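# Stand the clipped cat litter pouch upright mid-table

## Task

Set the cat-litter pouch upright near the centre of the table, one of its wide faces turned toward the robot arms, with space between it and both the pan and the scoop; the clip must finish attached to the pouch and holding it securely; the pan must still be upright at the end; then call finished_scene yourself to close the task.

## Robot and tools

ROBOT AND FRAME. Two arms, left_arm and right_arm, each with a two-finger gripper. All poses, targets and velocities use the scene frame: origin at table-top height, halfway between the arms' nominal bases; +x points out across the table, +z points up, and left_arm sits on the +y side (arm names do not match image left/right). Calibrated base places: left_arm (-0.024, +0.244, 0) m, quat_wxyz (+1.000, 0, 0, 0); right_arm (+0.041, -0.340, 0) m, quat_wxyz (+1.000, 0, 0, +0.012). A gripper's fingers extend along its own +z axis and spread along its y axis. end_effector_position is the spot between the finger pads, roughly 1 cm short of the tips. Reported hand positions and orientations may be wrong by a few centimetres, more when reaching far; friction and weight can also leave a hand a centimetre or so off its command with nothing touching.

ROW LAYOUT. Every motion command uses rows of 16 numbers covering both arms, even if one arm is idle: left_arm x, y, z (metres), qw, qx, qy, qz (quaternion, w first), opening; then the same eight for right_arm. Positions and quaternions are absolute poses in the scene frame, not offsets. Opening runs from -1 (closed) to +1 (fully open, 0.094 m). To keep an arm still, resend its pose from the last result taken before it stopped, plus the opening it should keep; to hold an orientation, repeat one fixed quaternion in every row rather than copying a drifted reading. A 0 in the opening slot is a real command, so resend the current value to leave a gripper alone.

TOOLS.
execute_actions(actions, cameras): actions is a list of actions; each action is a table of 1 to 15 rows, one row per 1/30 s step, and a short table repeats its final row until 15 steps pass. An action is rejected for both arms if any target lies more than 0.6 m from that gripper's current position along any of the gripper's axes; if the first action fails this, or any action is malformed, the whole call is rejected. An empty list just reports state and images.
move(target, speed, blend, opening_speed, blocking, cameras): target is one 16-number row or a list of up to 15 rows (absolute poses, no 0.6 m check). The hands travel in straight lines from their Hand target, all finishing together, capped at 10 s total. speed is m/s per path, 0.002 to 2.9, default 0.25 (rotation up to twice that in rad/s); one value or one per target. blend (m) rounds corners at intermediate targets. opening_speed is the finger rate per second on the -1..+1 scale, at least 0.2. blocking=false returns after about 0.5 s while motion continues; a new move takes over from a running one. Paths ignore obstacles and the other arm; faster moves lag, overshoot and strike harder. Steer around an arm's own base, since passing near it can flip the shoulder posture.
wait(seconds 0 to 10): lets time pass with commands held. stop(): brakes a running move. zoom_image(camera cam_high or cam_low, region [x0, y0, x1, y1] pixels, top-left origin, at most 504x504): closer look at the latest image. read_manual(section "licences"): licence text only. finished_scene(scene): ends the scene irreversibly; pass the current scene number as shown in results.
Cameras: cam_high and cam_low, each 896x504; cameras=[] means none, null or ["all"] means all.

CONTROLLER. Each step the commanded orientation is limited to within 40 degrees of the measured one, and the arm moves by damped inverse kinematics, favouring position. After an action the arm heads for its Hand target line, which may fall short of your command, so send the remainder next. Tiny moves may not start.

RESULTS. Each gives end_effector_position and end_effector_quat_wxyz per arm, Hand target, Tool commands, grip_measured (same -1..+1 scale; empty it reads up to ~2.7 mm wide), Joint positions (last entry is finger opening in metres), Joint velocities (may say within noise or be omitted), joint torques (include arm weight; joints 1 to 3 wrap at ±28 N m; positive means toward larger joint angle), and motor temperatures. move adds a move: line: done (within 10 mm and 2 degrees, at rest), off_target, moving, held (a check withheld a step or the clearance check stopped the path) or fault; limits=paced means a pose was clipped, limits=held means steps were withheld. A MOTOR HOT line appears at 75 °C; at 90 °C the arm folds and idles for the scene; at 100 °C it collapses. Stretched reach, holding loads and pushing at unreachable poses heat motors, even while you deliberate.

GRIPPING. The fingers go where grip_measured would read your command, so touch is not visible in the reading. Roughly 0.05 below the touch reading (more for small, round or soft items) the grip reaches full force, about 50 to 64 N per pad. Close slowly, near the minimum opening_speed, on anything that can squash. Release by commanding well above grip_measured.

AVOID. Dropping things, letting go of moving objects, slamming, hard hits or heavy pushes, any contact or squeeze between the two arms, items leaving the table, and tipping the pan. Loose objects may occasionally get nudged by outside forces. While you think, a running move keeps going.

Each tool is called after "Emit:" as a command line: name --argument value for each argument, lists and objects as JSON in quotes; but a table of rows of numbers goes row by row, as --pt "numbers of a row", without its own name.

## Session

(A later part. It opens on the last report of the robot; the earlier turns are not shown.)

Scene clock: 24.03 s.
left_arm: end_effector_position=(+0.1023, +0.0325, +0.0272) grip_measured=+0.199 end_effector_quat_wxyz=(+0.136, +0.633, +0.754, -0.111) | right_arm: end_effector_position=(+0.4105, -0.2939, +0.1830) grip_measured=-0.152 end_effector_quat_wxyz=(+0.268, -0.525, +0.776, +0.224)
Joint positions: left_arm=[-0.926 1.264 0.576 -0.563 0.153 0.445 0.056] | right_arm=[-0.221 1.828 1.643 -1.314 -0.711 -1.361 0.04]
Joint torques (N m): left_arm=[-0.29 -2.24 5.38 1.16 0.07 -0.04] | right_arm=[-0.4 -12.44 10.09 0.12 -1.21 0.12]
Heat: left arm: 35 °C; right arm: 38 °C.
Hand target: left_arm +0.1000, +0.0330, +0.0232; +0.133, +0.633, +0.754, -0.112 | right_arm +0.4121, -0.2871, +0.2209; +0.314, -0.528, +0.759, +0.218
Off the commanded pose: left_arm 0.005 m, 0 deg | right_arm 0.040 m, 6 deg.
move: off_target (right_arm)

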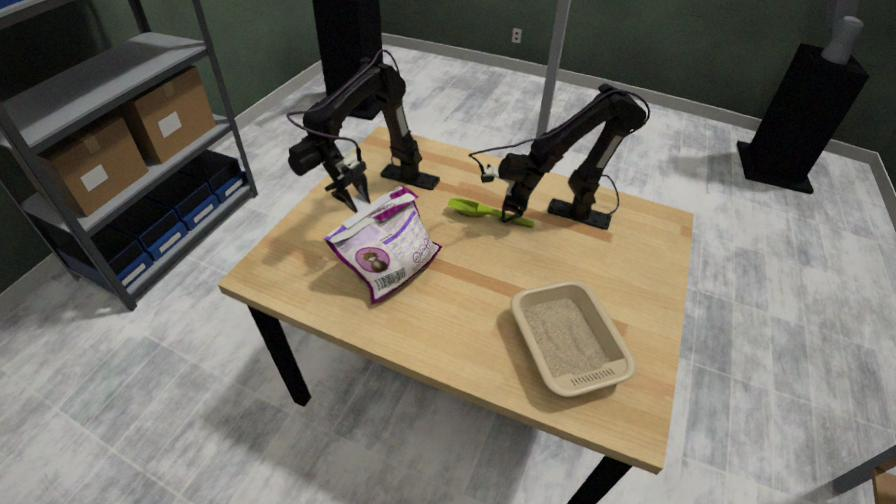

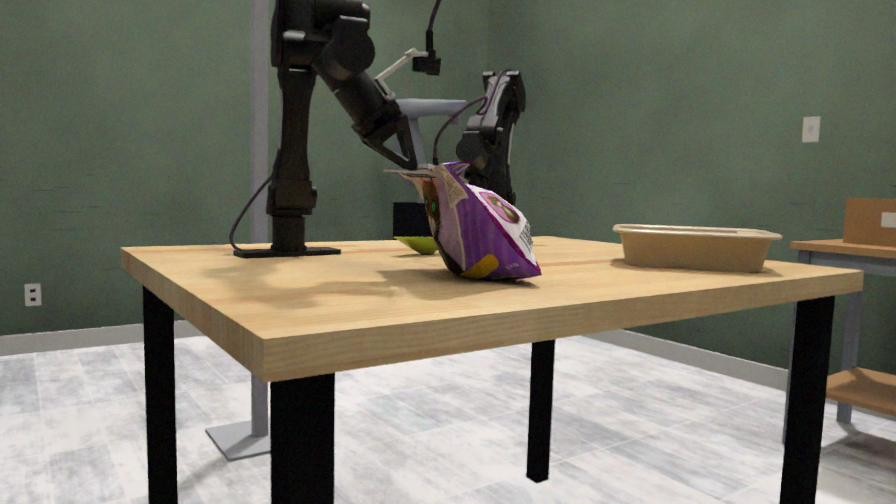

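Emit:
move --target '[0.094,0.067,0.12,0.133,0.633,0.7544,-0.1116,0.2, 0.424,-0.252,0.246,0.3144,-0.5266,0.7591,0.2181,-0.6]' --speed 0.07

Emit:
zoom_image --camera "cam_high" --region '[280, 170, 440, 300]'

Emit:
zoom_image --camera "cam_low" --region '[240, 140, 560, 310]'

Scene clock: 26.37 s.
left_arm: end_effector_position=(+0.0932, +0.0697, +0.1102) grip_measured=+0.199 end_effector_quat_wxyz=(+0.122, +0.633, +0.757, -0.104) | right_arm: end_effector_position=(+0.4201, -0.2642, +0.2054) grip_measured=-0.153 end_effector_quat_wxyz=(+0.261, -0.525, +0.782, +0.211)
Joint positions: left_arm=[-0.841 1.052 0.808 -1.052 0.169 0.529 0.056] | right_arm=[-0.119 1.827 1.741 -1.321 -0.667 -1.221 0.04]
Joint torques (N m): left_arm=[0.49 -2.45 8.75 0.84 0.26 0.04] | right_arm=[0.05 -11.38 10.7 0.35 -1.41 0.03]
Heat: left arm: 36 °C; right arm: 39 °C.
Hand target: left_arm +0.0940, +0.0670, +0.1199; +0.133, +0.633, +0.754, -0.111 | right_arm +0.4215, -0.2526, +0.2450; +0.314, -0.528, +0.758, +0.218
Off the commanded pose: left_arm 0.010 m, 2 deg | right_arm 0.043 m, 7 deg.
move: off_target (right_arm)

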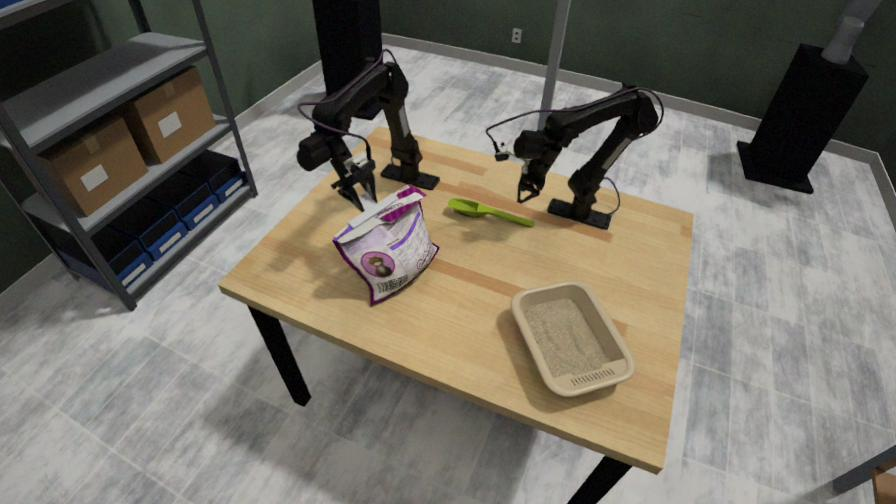

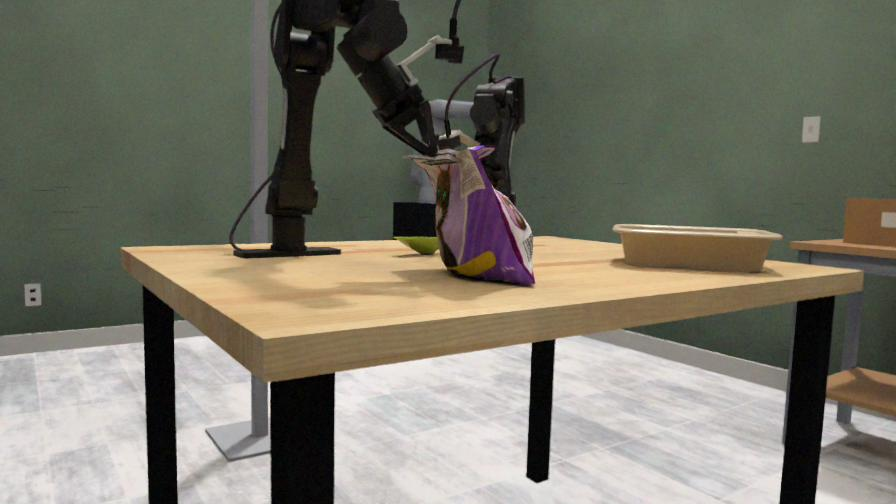

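Scaled by 3.150.

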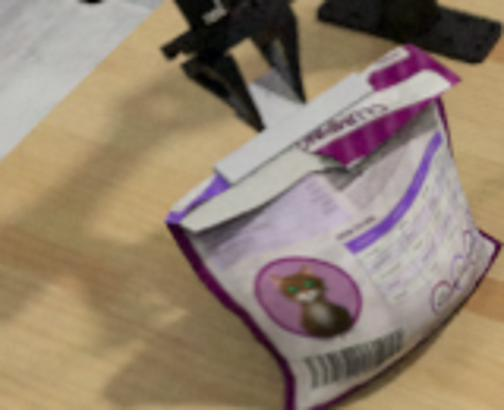

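Scaled by 1.575.

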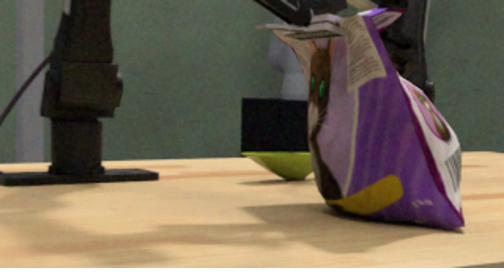

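Emit:
move --target '[0.20,0.33,0.20,0.383,0,0.924,0,-1, 0.388,-0.232,0.246,0.3256,-0.4845,0.7866,0.2006,-0.6]' --speed 0.05

Emit:
zoom_image --camera "cam_high" --region '[310, 160, 470, 310]'

Emit:
zoom_image --camera "cam_low" --region '[300, 120, 600, 310]'

Scene clock: 37.60 s.
left_arm: end_effector_position=(+0.1606, +0.2472, +0.1625) grip_measured=-0.995 end_effector_quat_wxyz=(+0.302, +0.211, +0.929, -0.043) | right_arm: end_effector_position=(+0.4035, -0.2552, +0.2121) grip_measured=-0.153 end_effector_quat_wxyz=(+0.268, -0.492, +0.806, +0.189)
Joint positions: left_arm=[0.417 0.735 0.795 -1.163 0.421 0.761 0] | right_arm=[-0.08 1.691 1.605 -1.219 -0.621 -1.065 0.04]
Joint torques (N m): left_arm=[0.38 1.14 9.06 1.37 0.37 0.07] | right_arm=[0.69 -12.37 6.13 0.76 -1.46 0.01]
Motor temperatures (°C): left_arm=[29 31 37 31 28 30 28] | right_arm=[27 43 36 29 28 27 29]
Heat: left arm: 37 °C; right arm: 43 °C.
Hand target: left_arm +0.1665, +0.2477, +0.1749; +0.321, +0.215, +0.922, -0.038 | right_arm +0.3972, -0.2394, +0.2450; +0.320, -0.501, +0.778, +0.206
Off the commanded pose: left_arm 0.099 m, 26 deg | right_arm 0.044 m, 7 deg.
move: off_target (left_arm, right_arm; path cut at 10 s)

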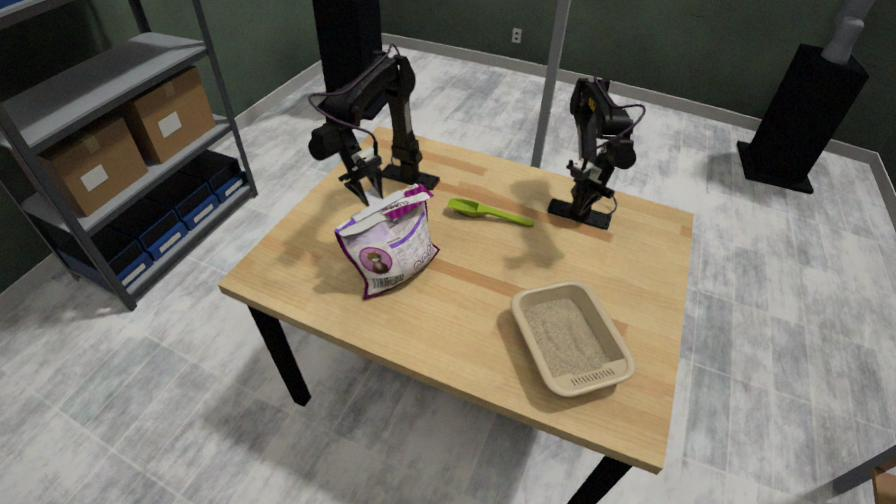

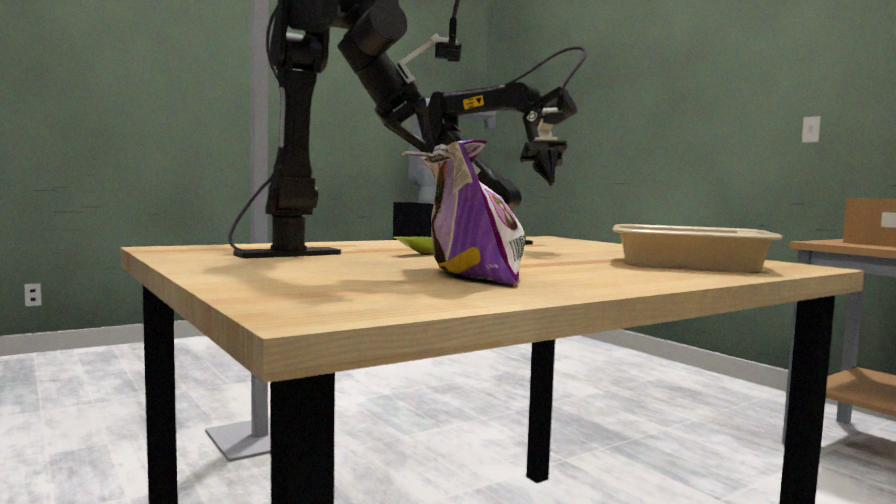

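Scaled by 3.150.

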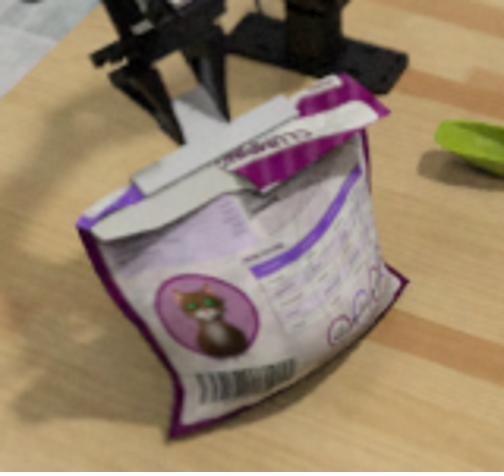

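Scaled by 1.680.

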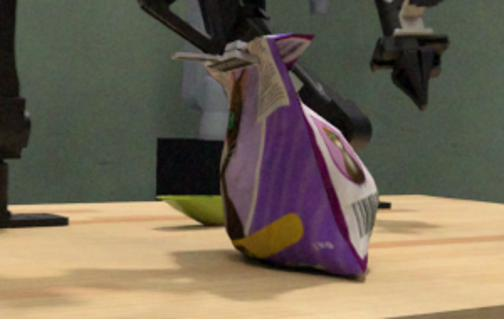

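Emit:
move --target '[0.20,0.33,0.20,0.383,0,0.924,0,-1, 0.355,-0.206,0.248,0.3496,-0.3758,0.844,0.1557,-0.6]' --speed 0.12

Emit:
zoom_image --camera "cam_high" --region '[310, 160, 470, 310]'

Emit:
zoom_image --camera "cam_low" --region '[300, 120, 600, 310]'

Scene clock: 40.30 s.
left_arm: end_effector_position=(+0.1957, +0.3265, +0.1884) grip_measured=-0.995 end_effector_quat_wxyz=(+0.369, -0.001, +0.930, -0.008) | right_arm: end_effector_position=(+0.3525, -0.2244, +0.2182) grip_measured=-0.153 end_effector_quat_wxyz=(+0.290, -0.360, +0.877, +0.133)
Joint positions: left_arm=[0.709 0.842 0.842 -0.959 0.475 0.555 0] | right_arm=[0.125 1.329 1.271 -0.975 -0.385 -0.524 0.04]
Joint torques (N m): left_arm=[0.42 -0.05 9.31 1.53 0.32 0] | right_arm=[1.31 -8.43 6.97 1.59 -1.1 0.05]
Heat: left arm: 37 °C; right arm: 43 °C.
Hand target: left_arm +0.1997, +0.3299, +0.1999; +0.383, +0.000, +0.924, +0.000 | right_arm +0.3527, -0.2073, +0.2483; +0.347, -0.378, +0.844, +0.155
Off the commanded pose: left_arm 0.013 m, 2 deg | right_arm 0.035 m, 8 deg.
move: off_target (left_arm, right_arm)

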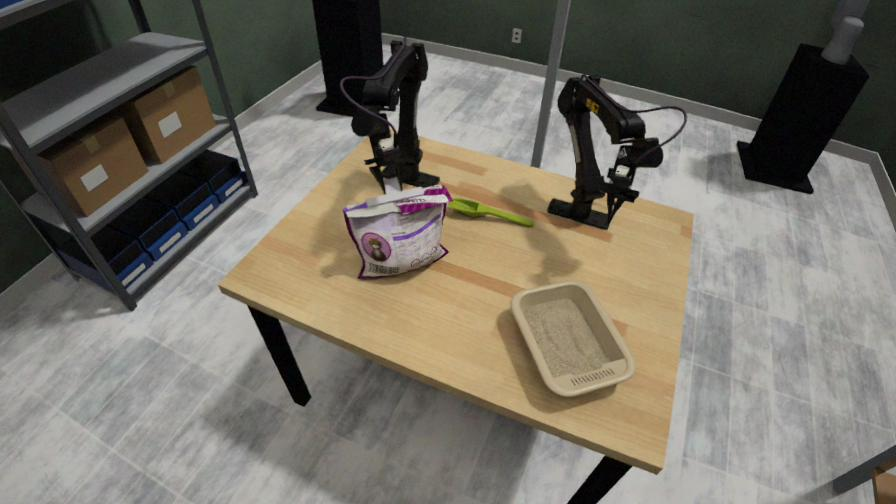

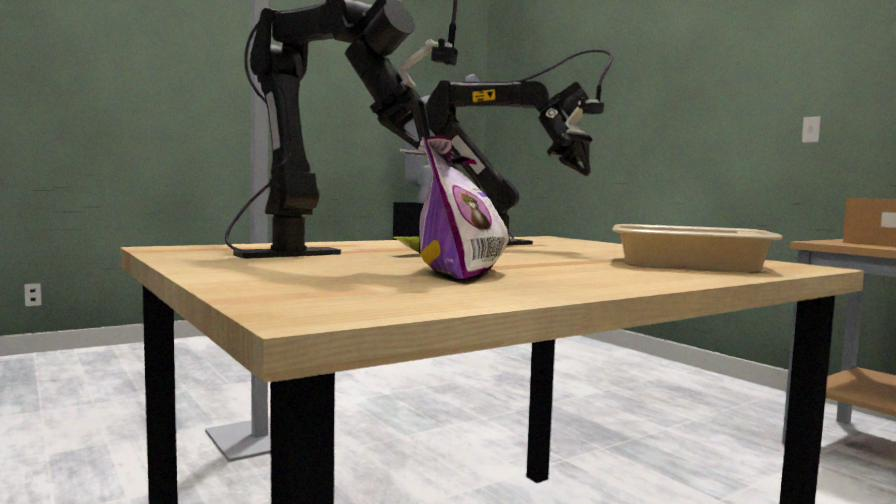

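Scaled by 3.150.

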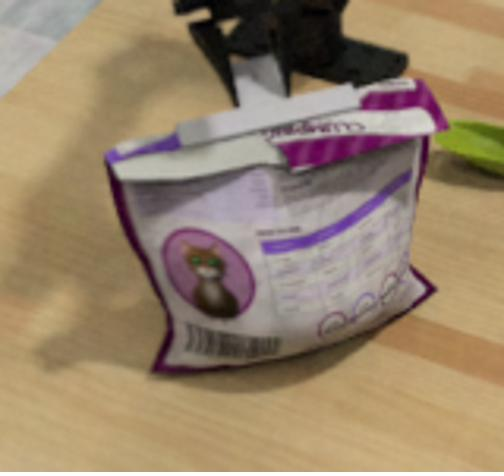

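Scaled by 1.680.

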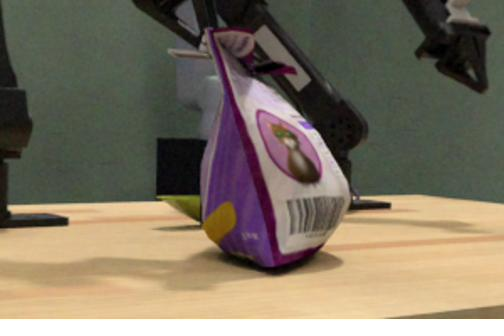

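Emit:
move --target '[0.20,0.33,0.20,0.383,0,0.924,0,-1, 0.302,-0.150,0.242,0.3697,-0.2391,0.8924,0.099,-0.6]' --speed 0.12

Emit:
zoom_image --camera "cam_high" --region '[330, 160, 490, 310]'

Emit:
zoom_image --camera "cam_low" --region '[300, 120, 600, 310]'

Scene clock: 44.43 s.
left_arm: end_effector_position=(+0.1959, +0.3267, +0.1885) grip_measured=-0.995 end_effector_quat_wxyz=(+0.369, -0.001, +0.929, -0.008) | right_arm: end_effector_position=(+0.2953, -0.1665, +0.2179) grip_measured=-0.153 end_effector_quat_wxyz=(+0.318, -0.235, +0.916, +0.067)
Joint positions: left_arm=[0.709 0.842 0.842 -0.958 0.475 0.554 0] | right_arm=[0.645 1.147 1.128 -0.902 0.129 0.124 0.04]
Joint torques (N m): left_arm=[0.32 0.14 9.02 1.54 0.3 -0.03] | right_arm=[1.88 -5.63 7.02 2.07 -0.12 -0.1]
Heat: left arm: 37 °C; right arm: 42 °C.
Hand target: left_arm +0.1997, +0.3299, +0.1999; +0.383, +0.000, +0.924, +0.000 | right_arm +0.3002, -0.1515, +0.2431; +0.368, -0.239, +0.893, +0.099
Off the commanded pose: left_arm 0.013 m, 2 deg | right_arm 0.030 m, 8 deg.
move: off_target (left_arm, right_arm)

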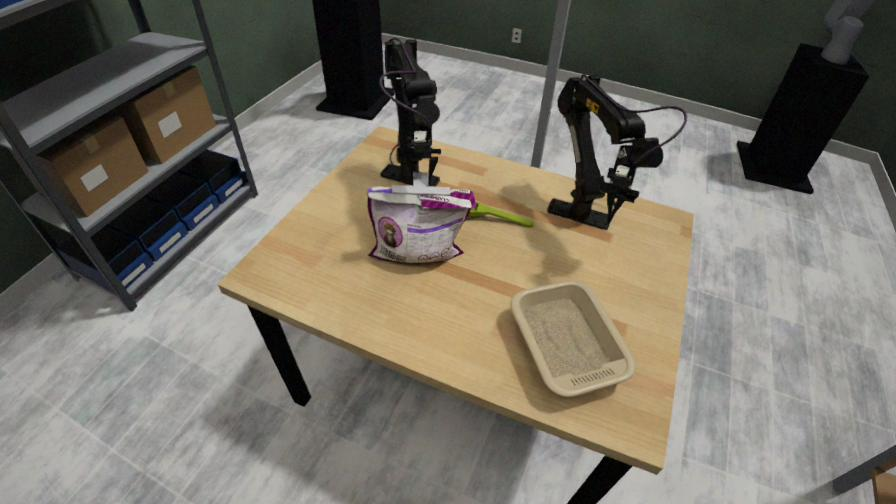

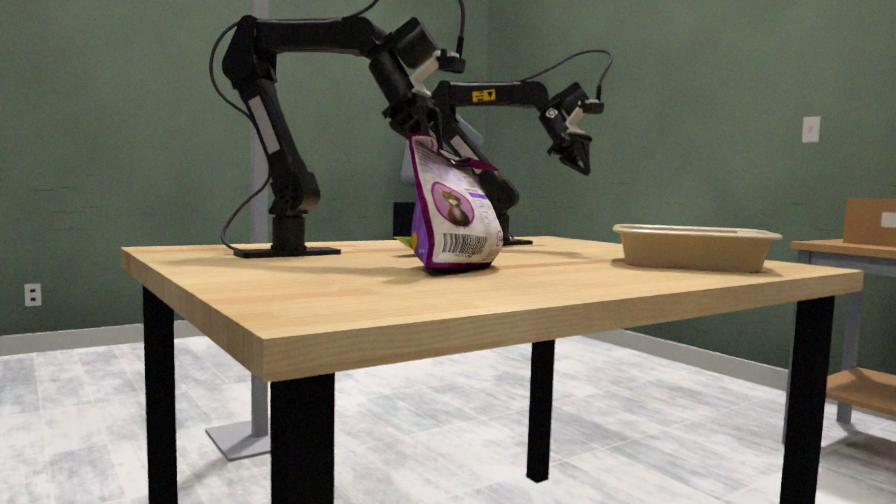

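Scaled by 3.150.

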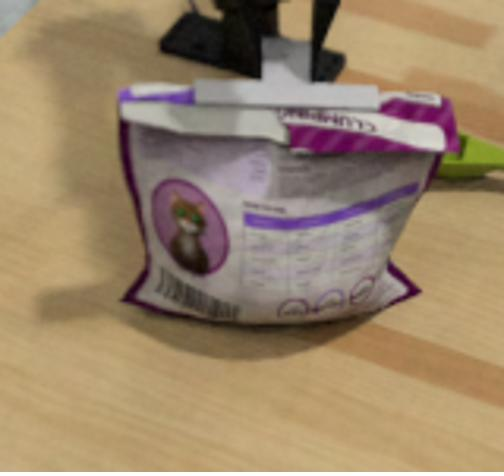

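Scaled by 1.680.

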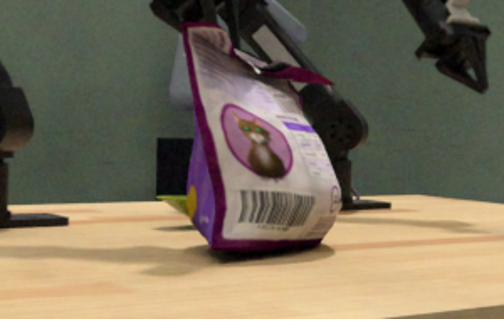

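Emit:
move --target '[0.20,0.33,0.20,0.383,0,0.924,0,-1, 0.267,-0.070,0.241,0.3798,-0.1126,0.917,0.0466,-0.6]' --speed 0.12

Emit:
zoom_image --camera "cam_high" --region '[350, 160, 510, 310]'

Emit:
zoom_image --camera "cam_low" --region '[300, 120, 600, 310]'

Scene clock: 46.63 s.
left_arm: end_effector_position=(+0.1960, +0.3267, +0.1886) grip_measured=-0.995 end_effector_quat_wxyz=(+0.369, -0.001, +0.929, -0.008) | right_arm: end_effector_position=(+0.2564, -0.0917, +0.2121) grip_measured=-0.153 end_effector_quat_wxyz=(+0.335, -0.122, +0.934, +0.010)
Joint positions: left_arm=[0.709 0.842 0.842 -0.958 0.475 0.554 0] | right_arm=[1.117 1.396 1.298 -1.048 0.552 0.759 0.04]
Joint torques (N m): left_arm=[0.36 0.05 9.18 1.51 0.27 -0.05] | right_arm=[1.65 -4.66 10.91 1.43 0.72 -0.18]
Heat: left arm: 37 °C; right arm: 41 °C.
Hand target: left_arm +0.1997, +0.3299, +0.1999; +0.383, +0.000, +0.924, +0.000 | right_arm +0.2647, -0.0726, +0.2416; +0.379, -0.111, +0.918, +0.047
Off the commanded pose: left_arm 0.013 m, 2 deg | right_arm 0.038 m, 7 deg.
move: off_target (left_arm, right_arm)

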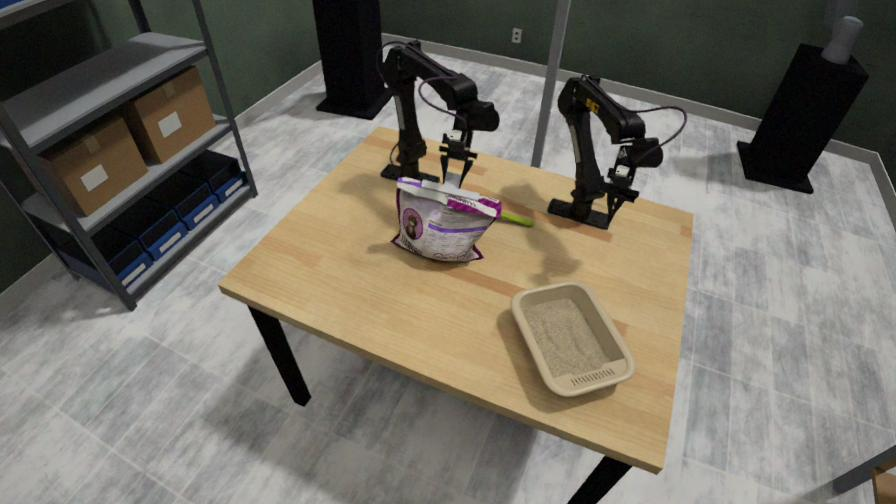

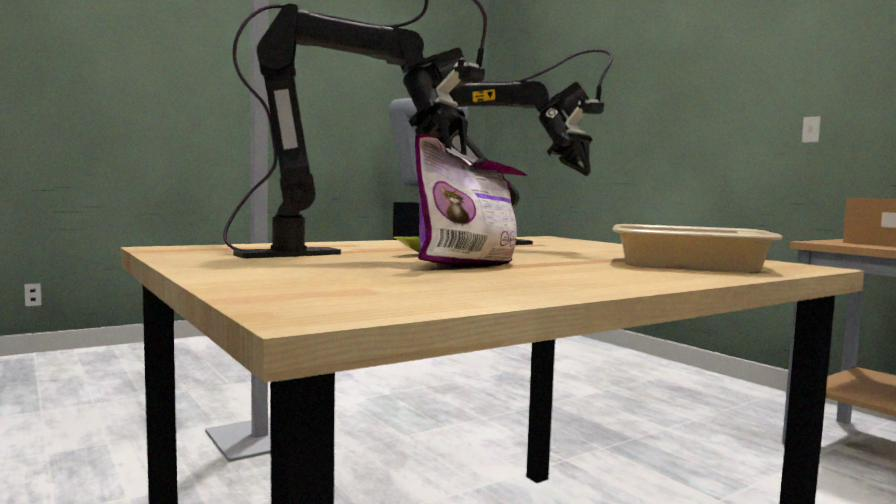

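Scaled by 3.150.

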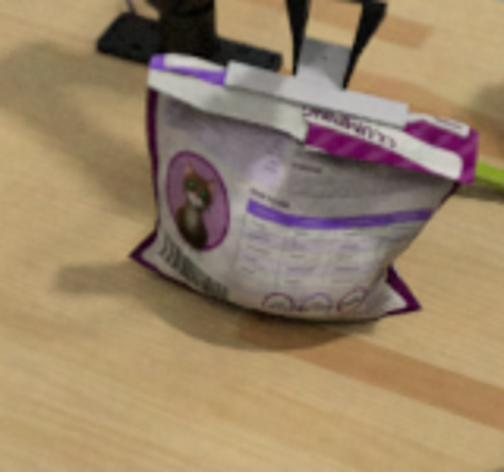

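Scaled by 1.680.

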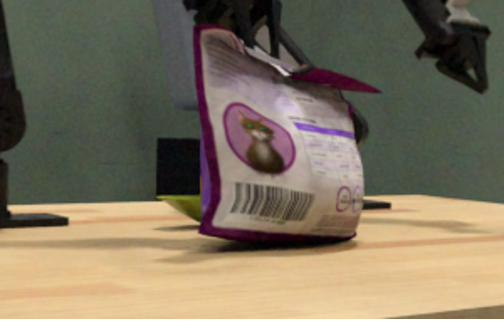

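Emit:
move --target '[0.20,0.33,0.20,0.383,0,0.924,0,-1, 0.231,0.034,0.237,0.3826,0.0242,0.9236,-0.01,-0.6]' --speed 0.12

Emit:
zoom_image --camera "cam_high" --region '[370, 160, 530, 310]'

Emit:
zoom_image --camera "cam_low" --region '[300, 120, 600, 310]'

Scene clock: 48.97 s.
left_arm: end_effector_position=(+0.1960, +0.3267, +0.1886) grip_measured=-0.995 end_effector_quat_wxyz=(+0.369, -0.001, +0.929, -0.008) | right_arm: end_effector_position=(+0.2202, +0.0271, +0.2113) grip_measured=-0.153 end_effector_quat_wxyz=(+0.332, +0.022, +0.943, -0.025)
Joint positions: left_arm=[0.709 0.842 0.842 -0.958 0.475 0.554 0] | right_arm=[1.366 2.023 2.04 -1.521 0.676 1.414 0.04]
Joint torques (N m): left_arm=[0.29 0.16 9.16 1.56 0.28 -0.03] | right_arm=[1.16 -9.76 10 0.22 1.5 -0.18]
Heat: left arm: 37 °C; right arm: 41 °C.
Hand target: left_arm +0.1997, +0.3299, +0.1999; +0.383, +0.000, +0.924, +0.000 | right_arm +0.2297, +0.0326, +0.2371; +0.381, +0.025, +0.924, -0.008
Off the commanded pose: left_arm 0.013 m, 2 deg | right_arm 0.029 m, 6 deg.
move: off_target (left_arm, right_arm)

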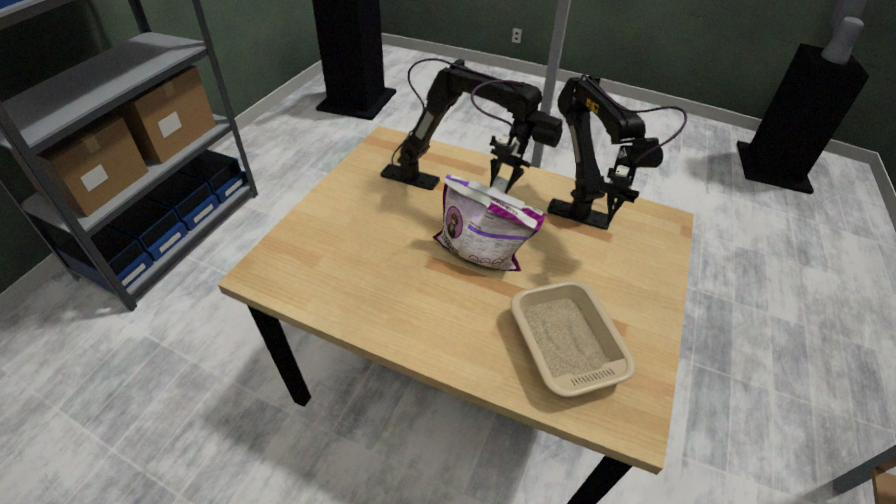

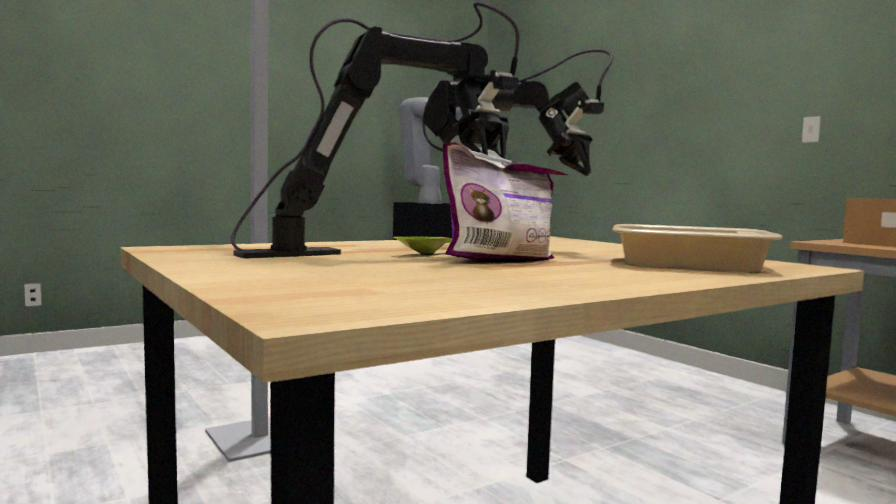

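Scaled by 3.150.

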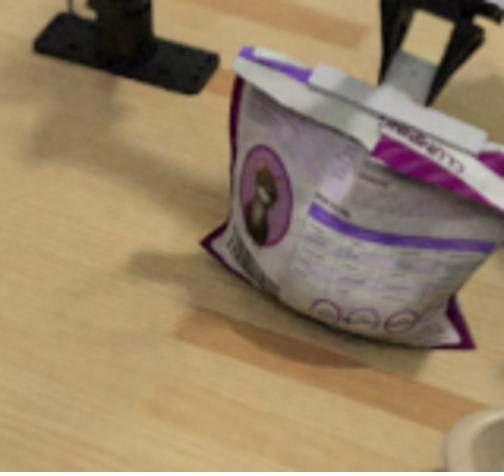

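Scaled by 1.680.

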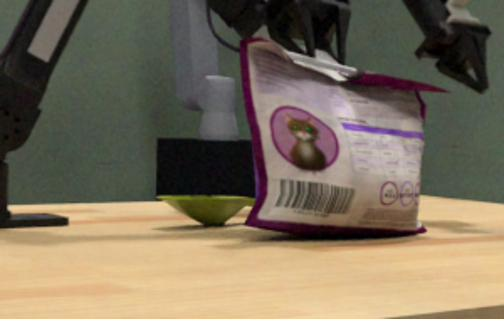

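Emit:
move --target '[0.20,0.33,0.20,0.383,0,0.924,0,-1, 0.231,0.033,0.205,0.3826,0.0242,0.9236,-0.01,-0.6]' --speed 0.05

Emit:
zoom_image --camera "cam_high" --region '[370, 160, 530, 310]'

Emit:
zoom_image --camera "cam_low" --region '[300, 120, 600, 310]'

Scene clock: 50.27 s.
left_arm: end_effector_position=(+0.1960, +0.3267, +0.1886) grip_measured=-0.995 end_effector_quat_wxyz=(+0.369, -0.001, +0.929, -0.008) | right_arm: end_effector_position=(+0.2293, +0.0242, +0.1932) grip_measured=-0.153 end_effector_quat_wxyz=(+0.362, +0.021, +0.931, -0.043)
Joint positions: left_arm=[0.709 0.842 0.842 -0.958 0.475 0.554 0] | right_arm=[1.366 2.023 1.934 -1.445 0.747 1.42 0.04]
Joint torques (N m): left_arm=[0.32 0.13 8.99 1.55 0.29 -0.02] | right_arm=[0.92 -12.03 4.74 0.78 0.72 -0.13]
Heat: left arm: 37 °C; right arm: 42 °C.
Hand target: left_arm +0.1997, +0.3299, +0.1999; +0.383, +0.000, +0.924, +0.000 | right_arm +0.2307, +0.0324, +0.2054; +0.382, +0.025, +0.924, -0.012
Off the commanded pose: left_arm 0.013 m, 2 deg | right_arm 0.015 m, 5 deg.
move: off_target (left_arm, right_arm)

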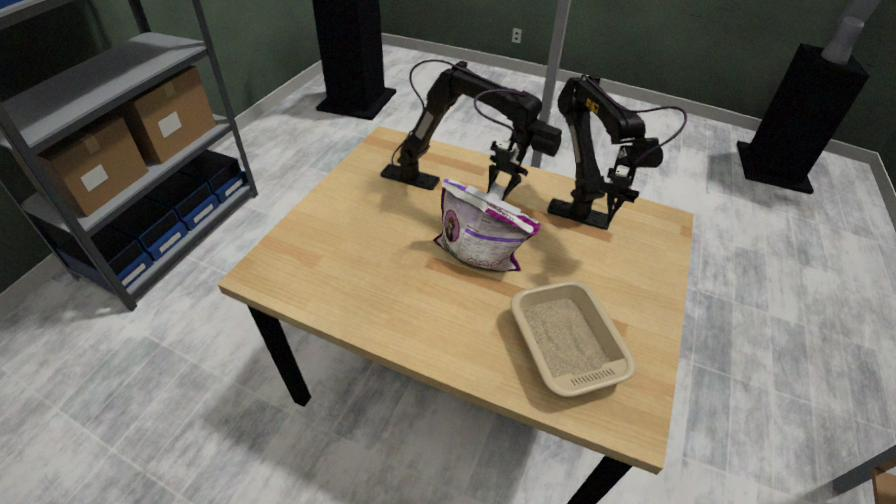

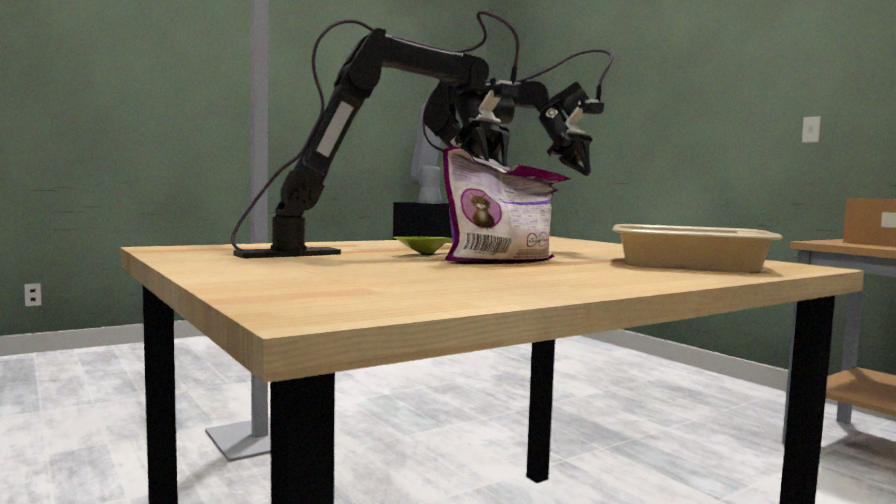

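Scaled by 3.150.

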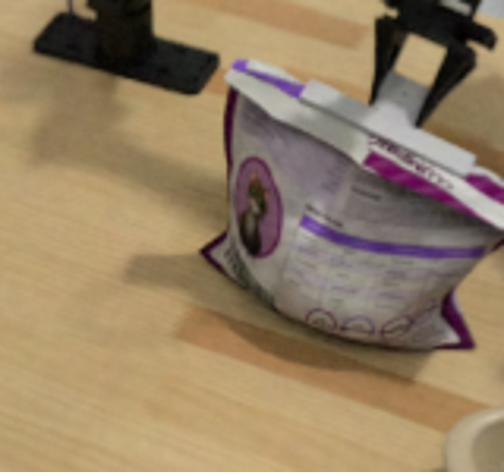

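Scaled by 1.680.

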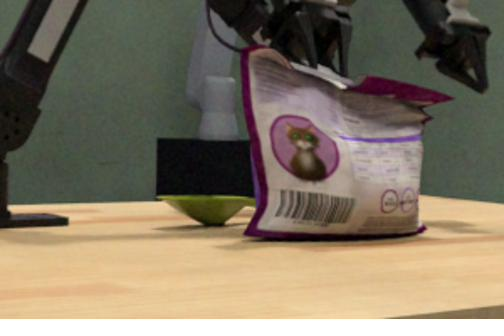

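Emit:
move --pt "0.20 0.33 0.20 0.383 0 0.924 0 -1 0.231 0.033 0.205 0.3826 0.0242 0.9236 -0.01 0.45" --pt "0.20 0.33 0.20 0.383 0 0.924 0 -1 0.175 0.03 0.262 0.3826 0.0242 0.9236 -0.01 0.45" --speed 0.08 --opening_speed 0.8

Emit:
zoom_image --camera "cam_high" --region '[370, 160, 530, 310]'

Emit:
zoom_image --camera "cam_low" --region '[300, 120, 600, 310]'

Scene clock: 53.40 s.
left_arm: end_effector_position=(+0.1960, +0.3267, +0.1886) grip_measured=-0.995 end_effector_quat_wxyz=(+0.369, -0.001, +0.929, -0.008) | right_arm: end_effector_position=(+0.1737, +0.0329, +0.2478) grip_measured=+0.448 end_effector_quat_wxyz=(+0.378, -0.002, +0.925, +0.030)
Joint positions: left_arm=[0.709 0.842 0.842 -0.957 0.475 0.554 0] | right_arm=[1.522 1.944 2.027 -1.55 0.772 1.499 0.068]
Joint torques (N m): left_arm=[0.42 0.02 9.1 1.53 0.28 -0.04] | right_arm=[0.27 -10.5 6.76 0.24 0.78 0]
Heat: left arm: 37 °C; right arm: 42 °C.
Hand target: left_arm +0.1997, +0.3299, +0.1999; +0.383, +0.000, +0.924, +0.000 | right_arm +0.1753, +0.0297, +0.2613; +0.390, +0.003, +0.920, +0.041
Off the commanded pose: left_arm 0.012 m, 2 deg | right_arm 0.015 m, 5 deg.
joint sent to its limit (right arm) — joint 4 (wrist pitch), lower limit. The joint targets are off in orientation, not in position.
move: off_target (left_arm, right_arm)

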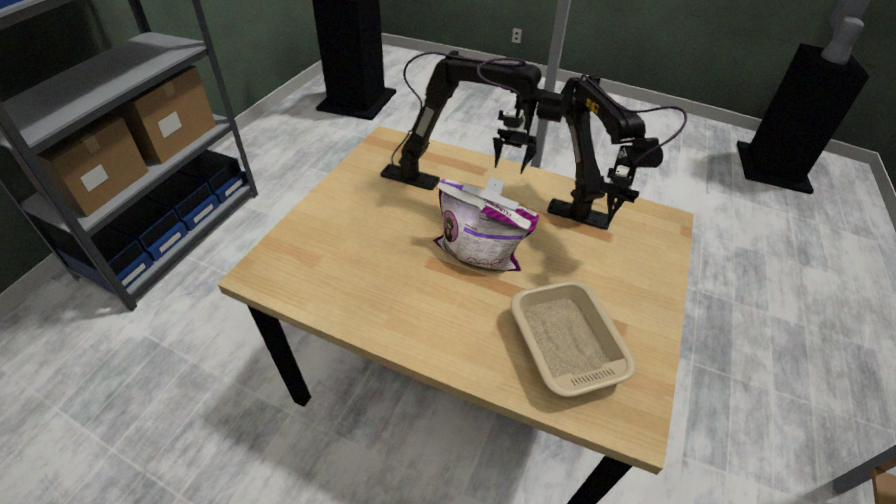

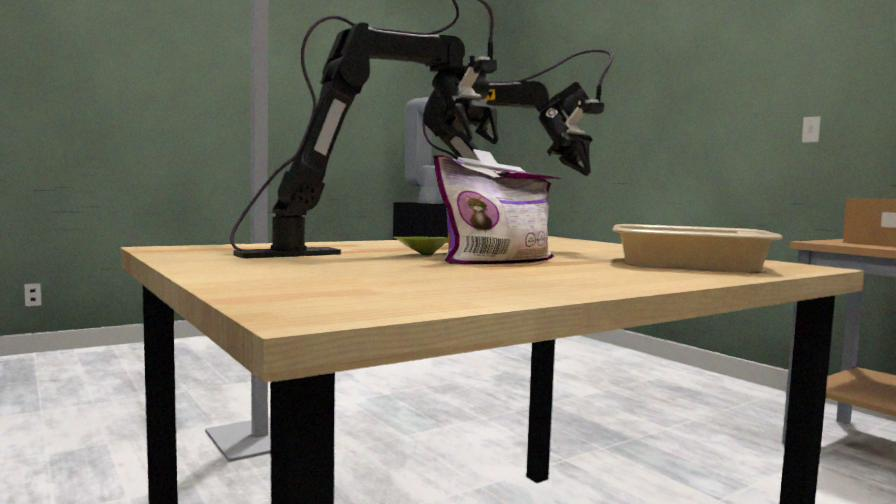

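Scaled by 3.150.

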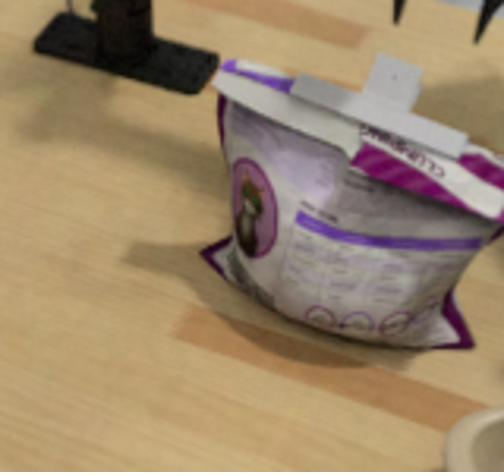

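Scaled by 1.680.

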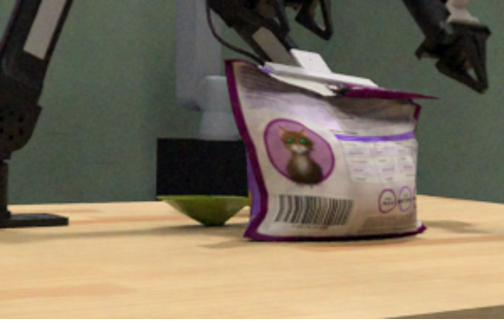

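Emit:
finished_scene --scene 2

The scene is finished: the task was done.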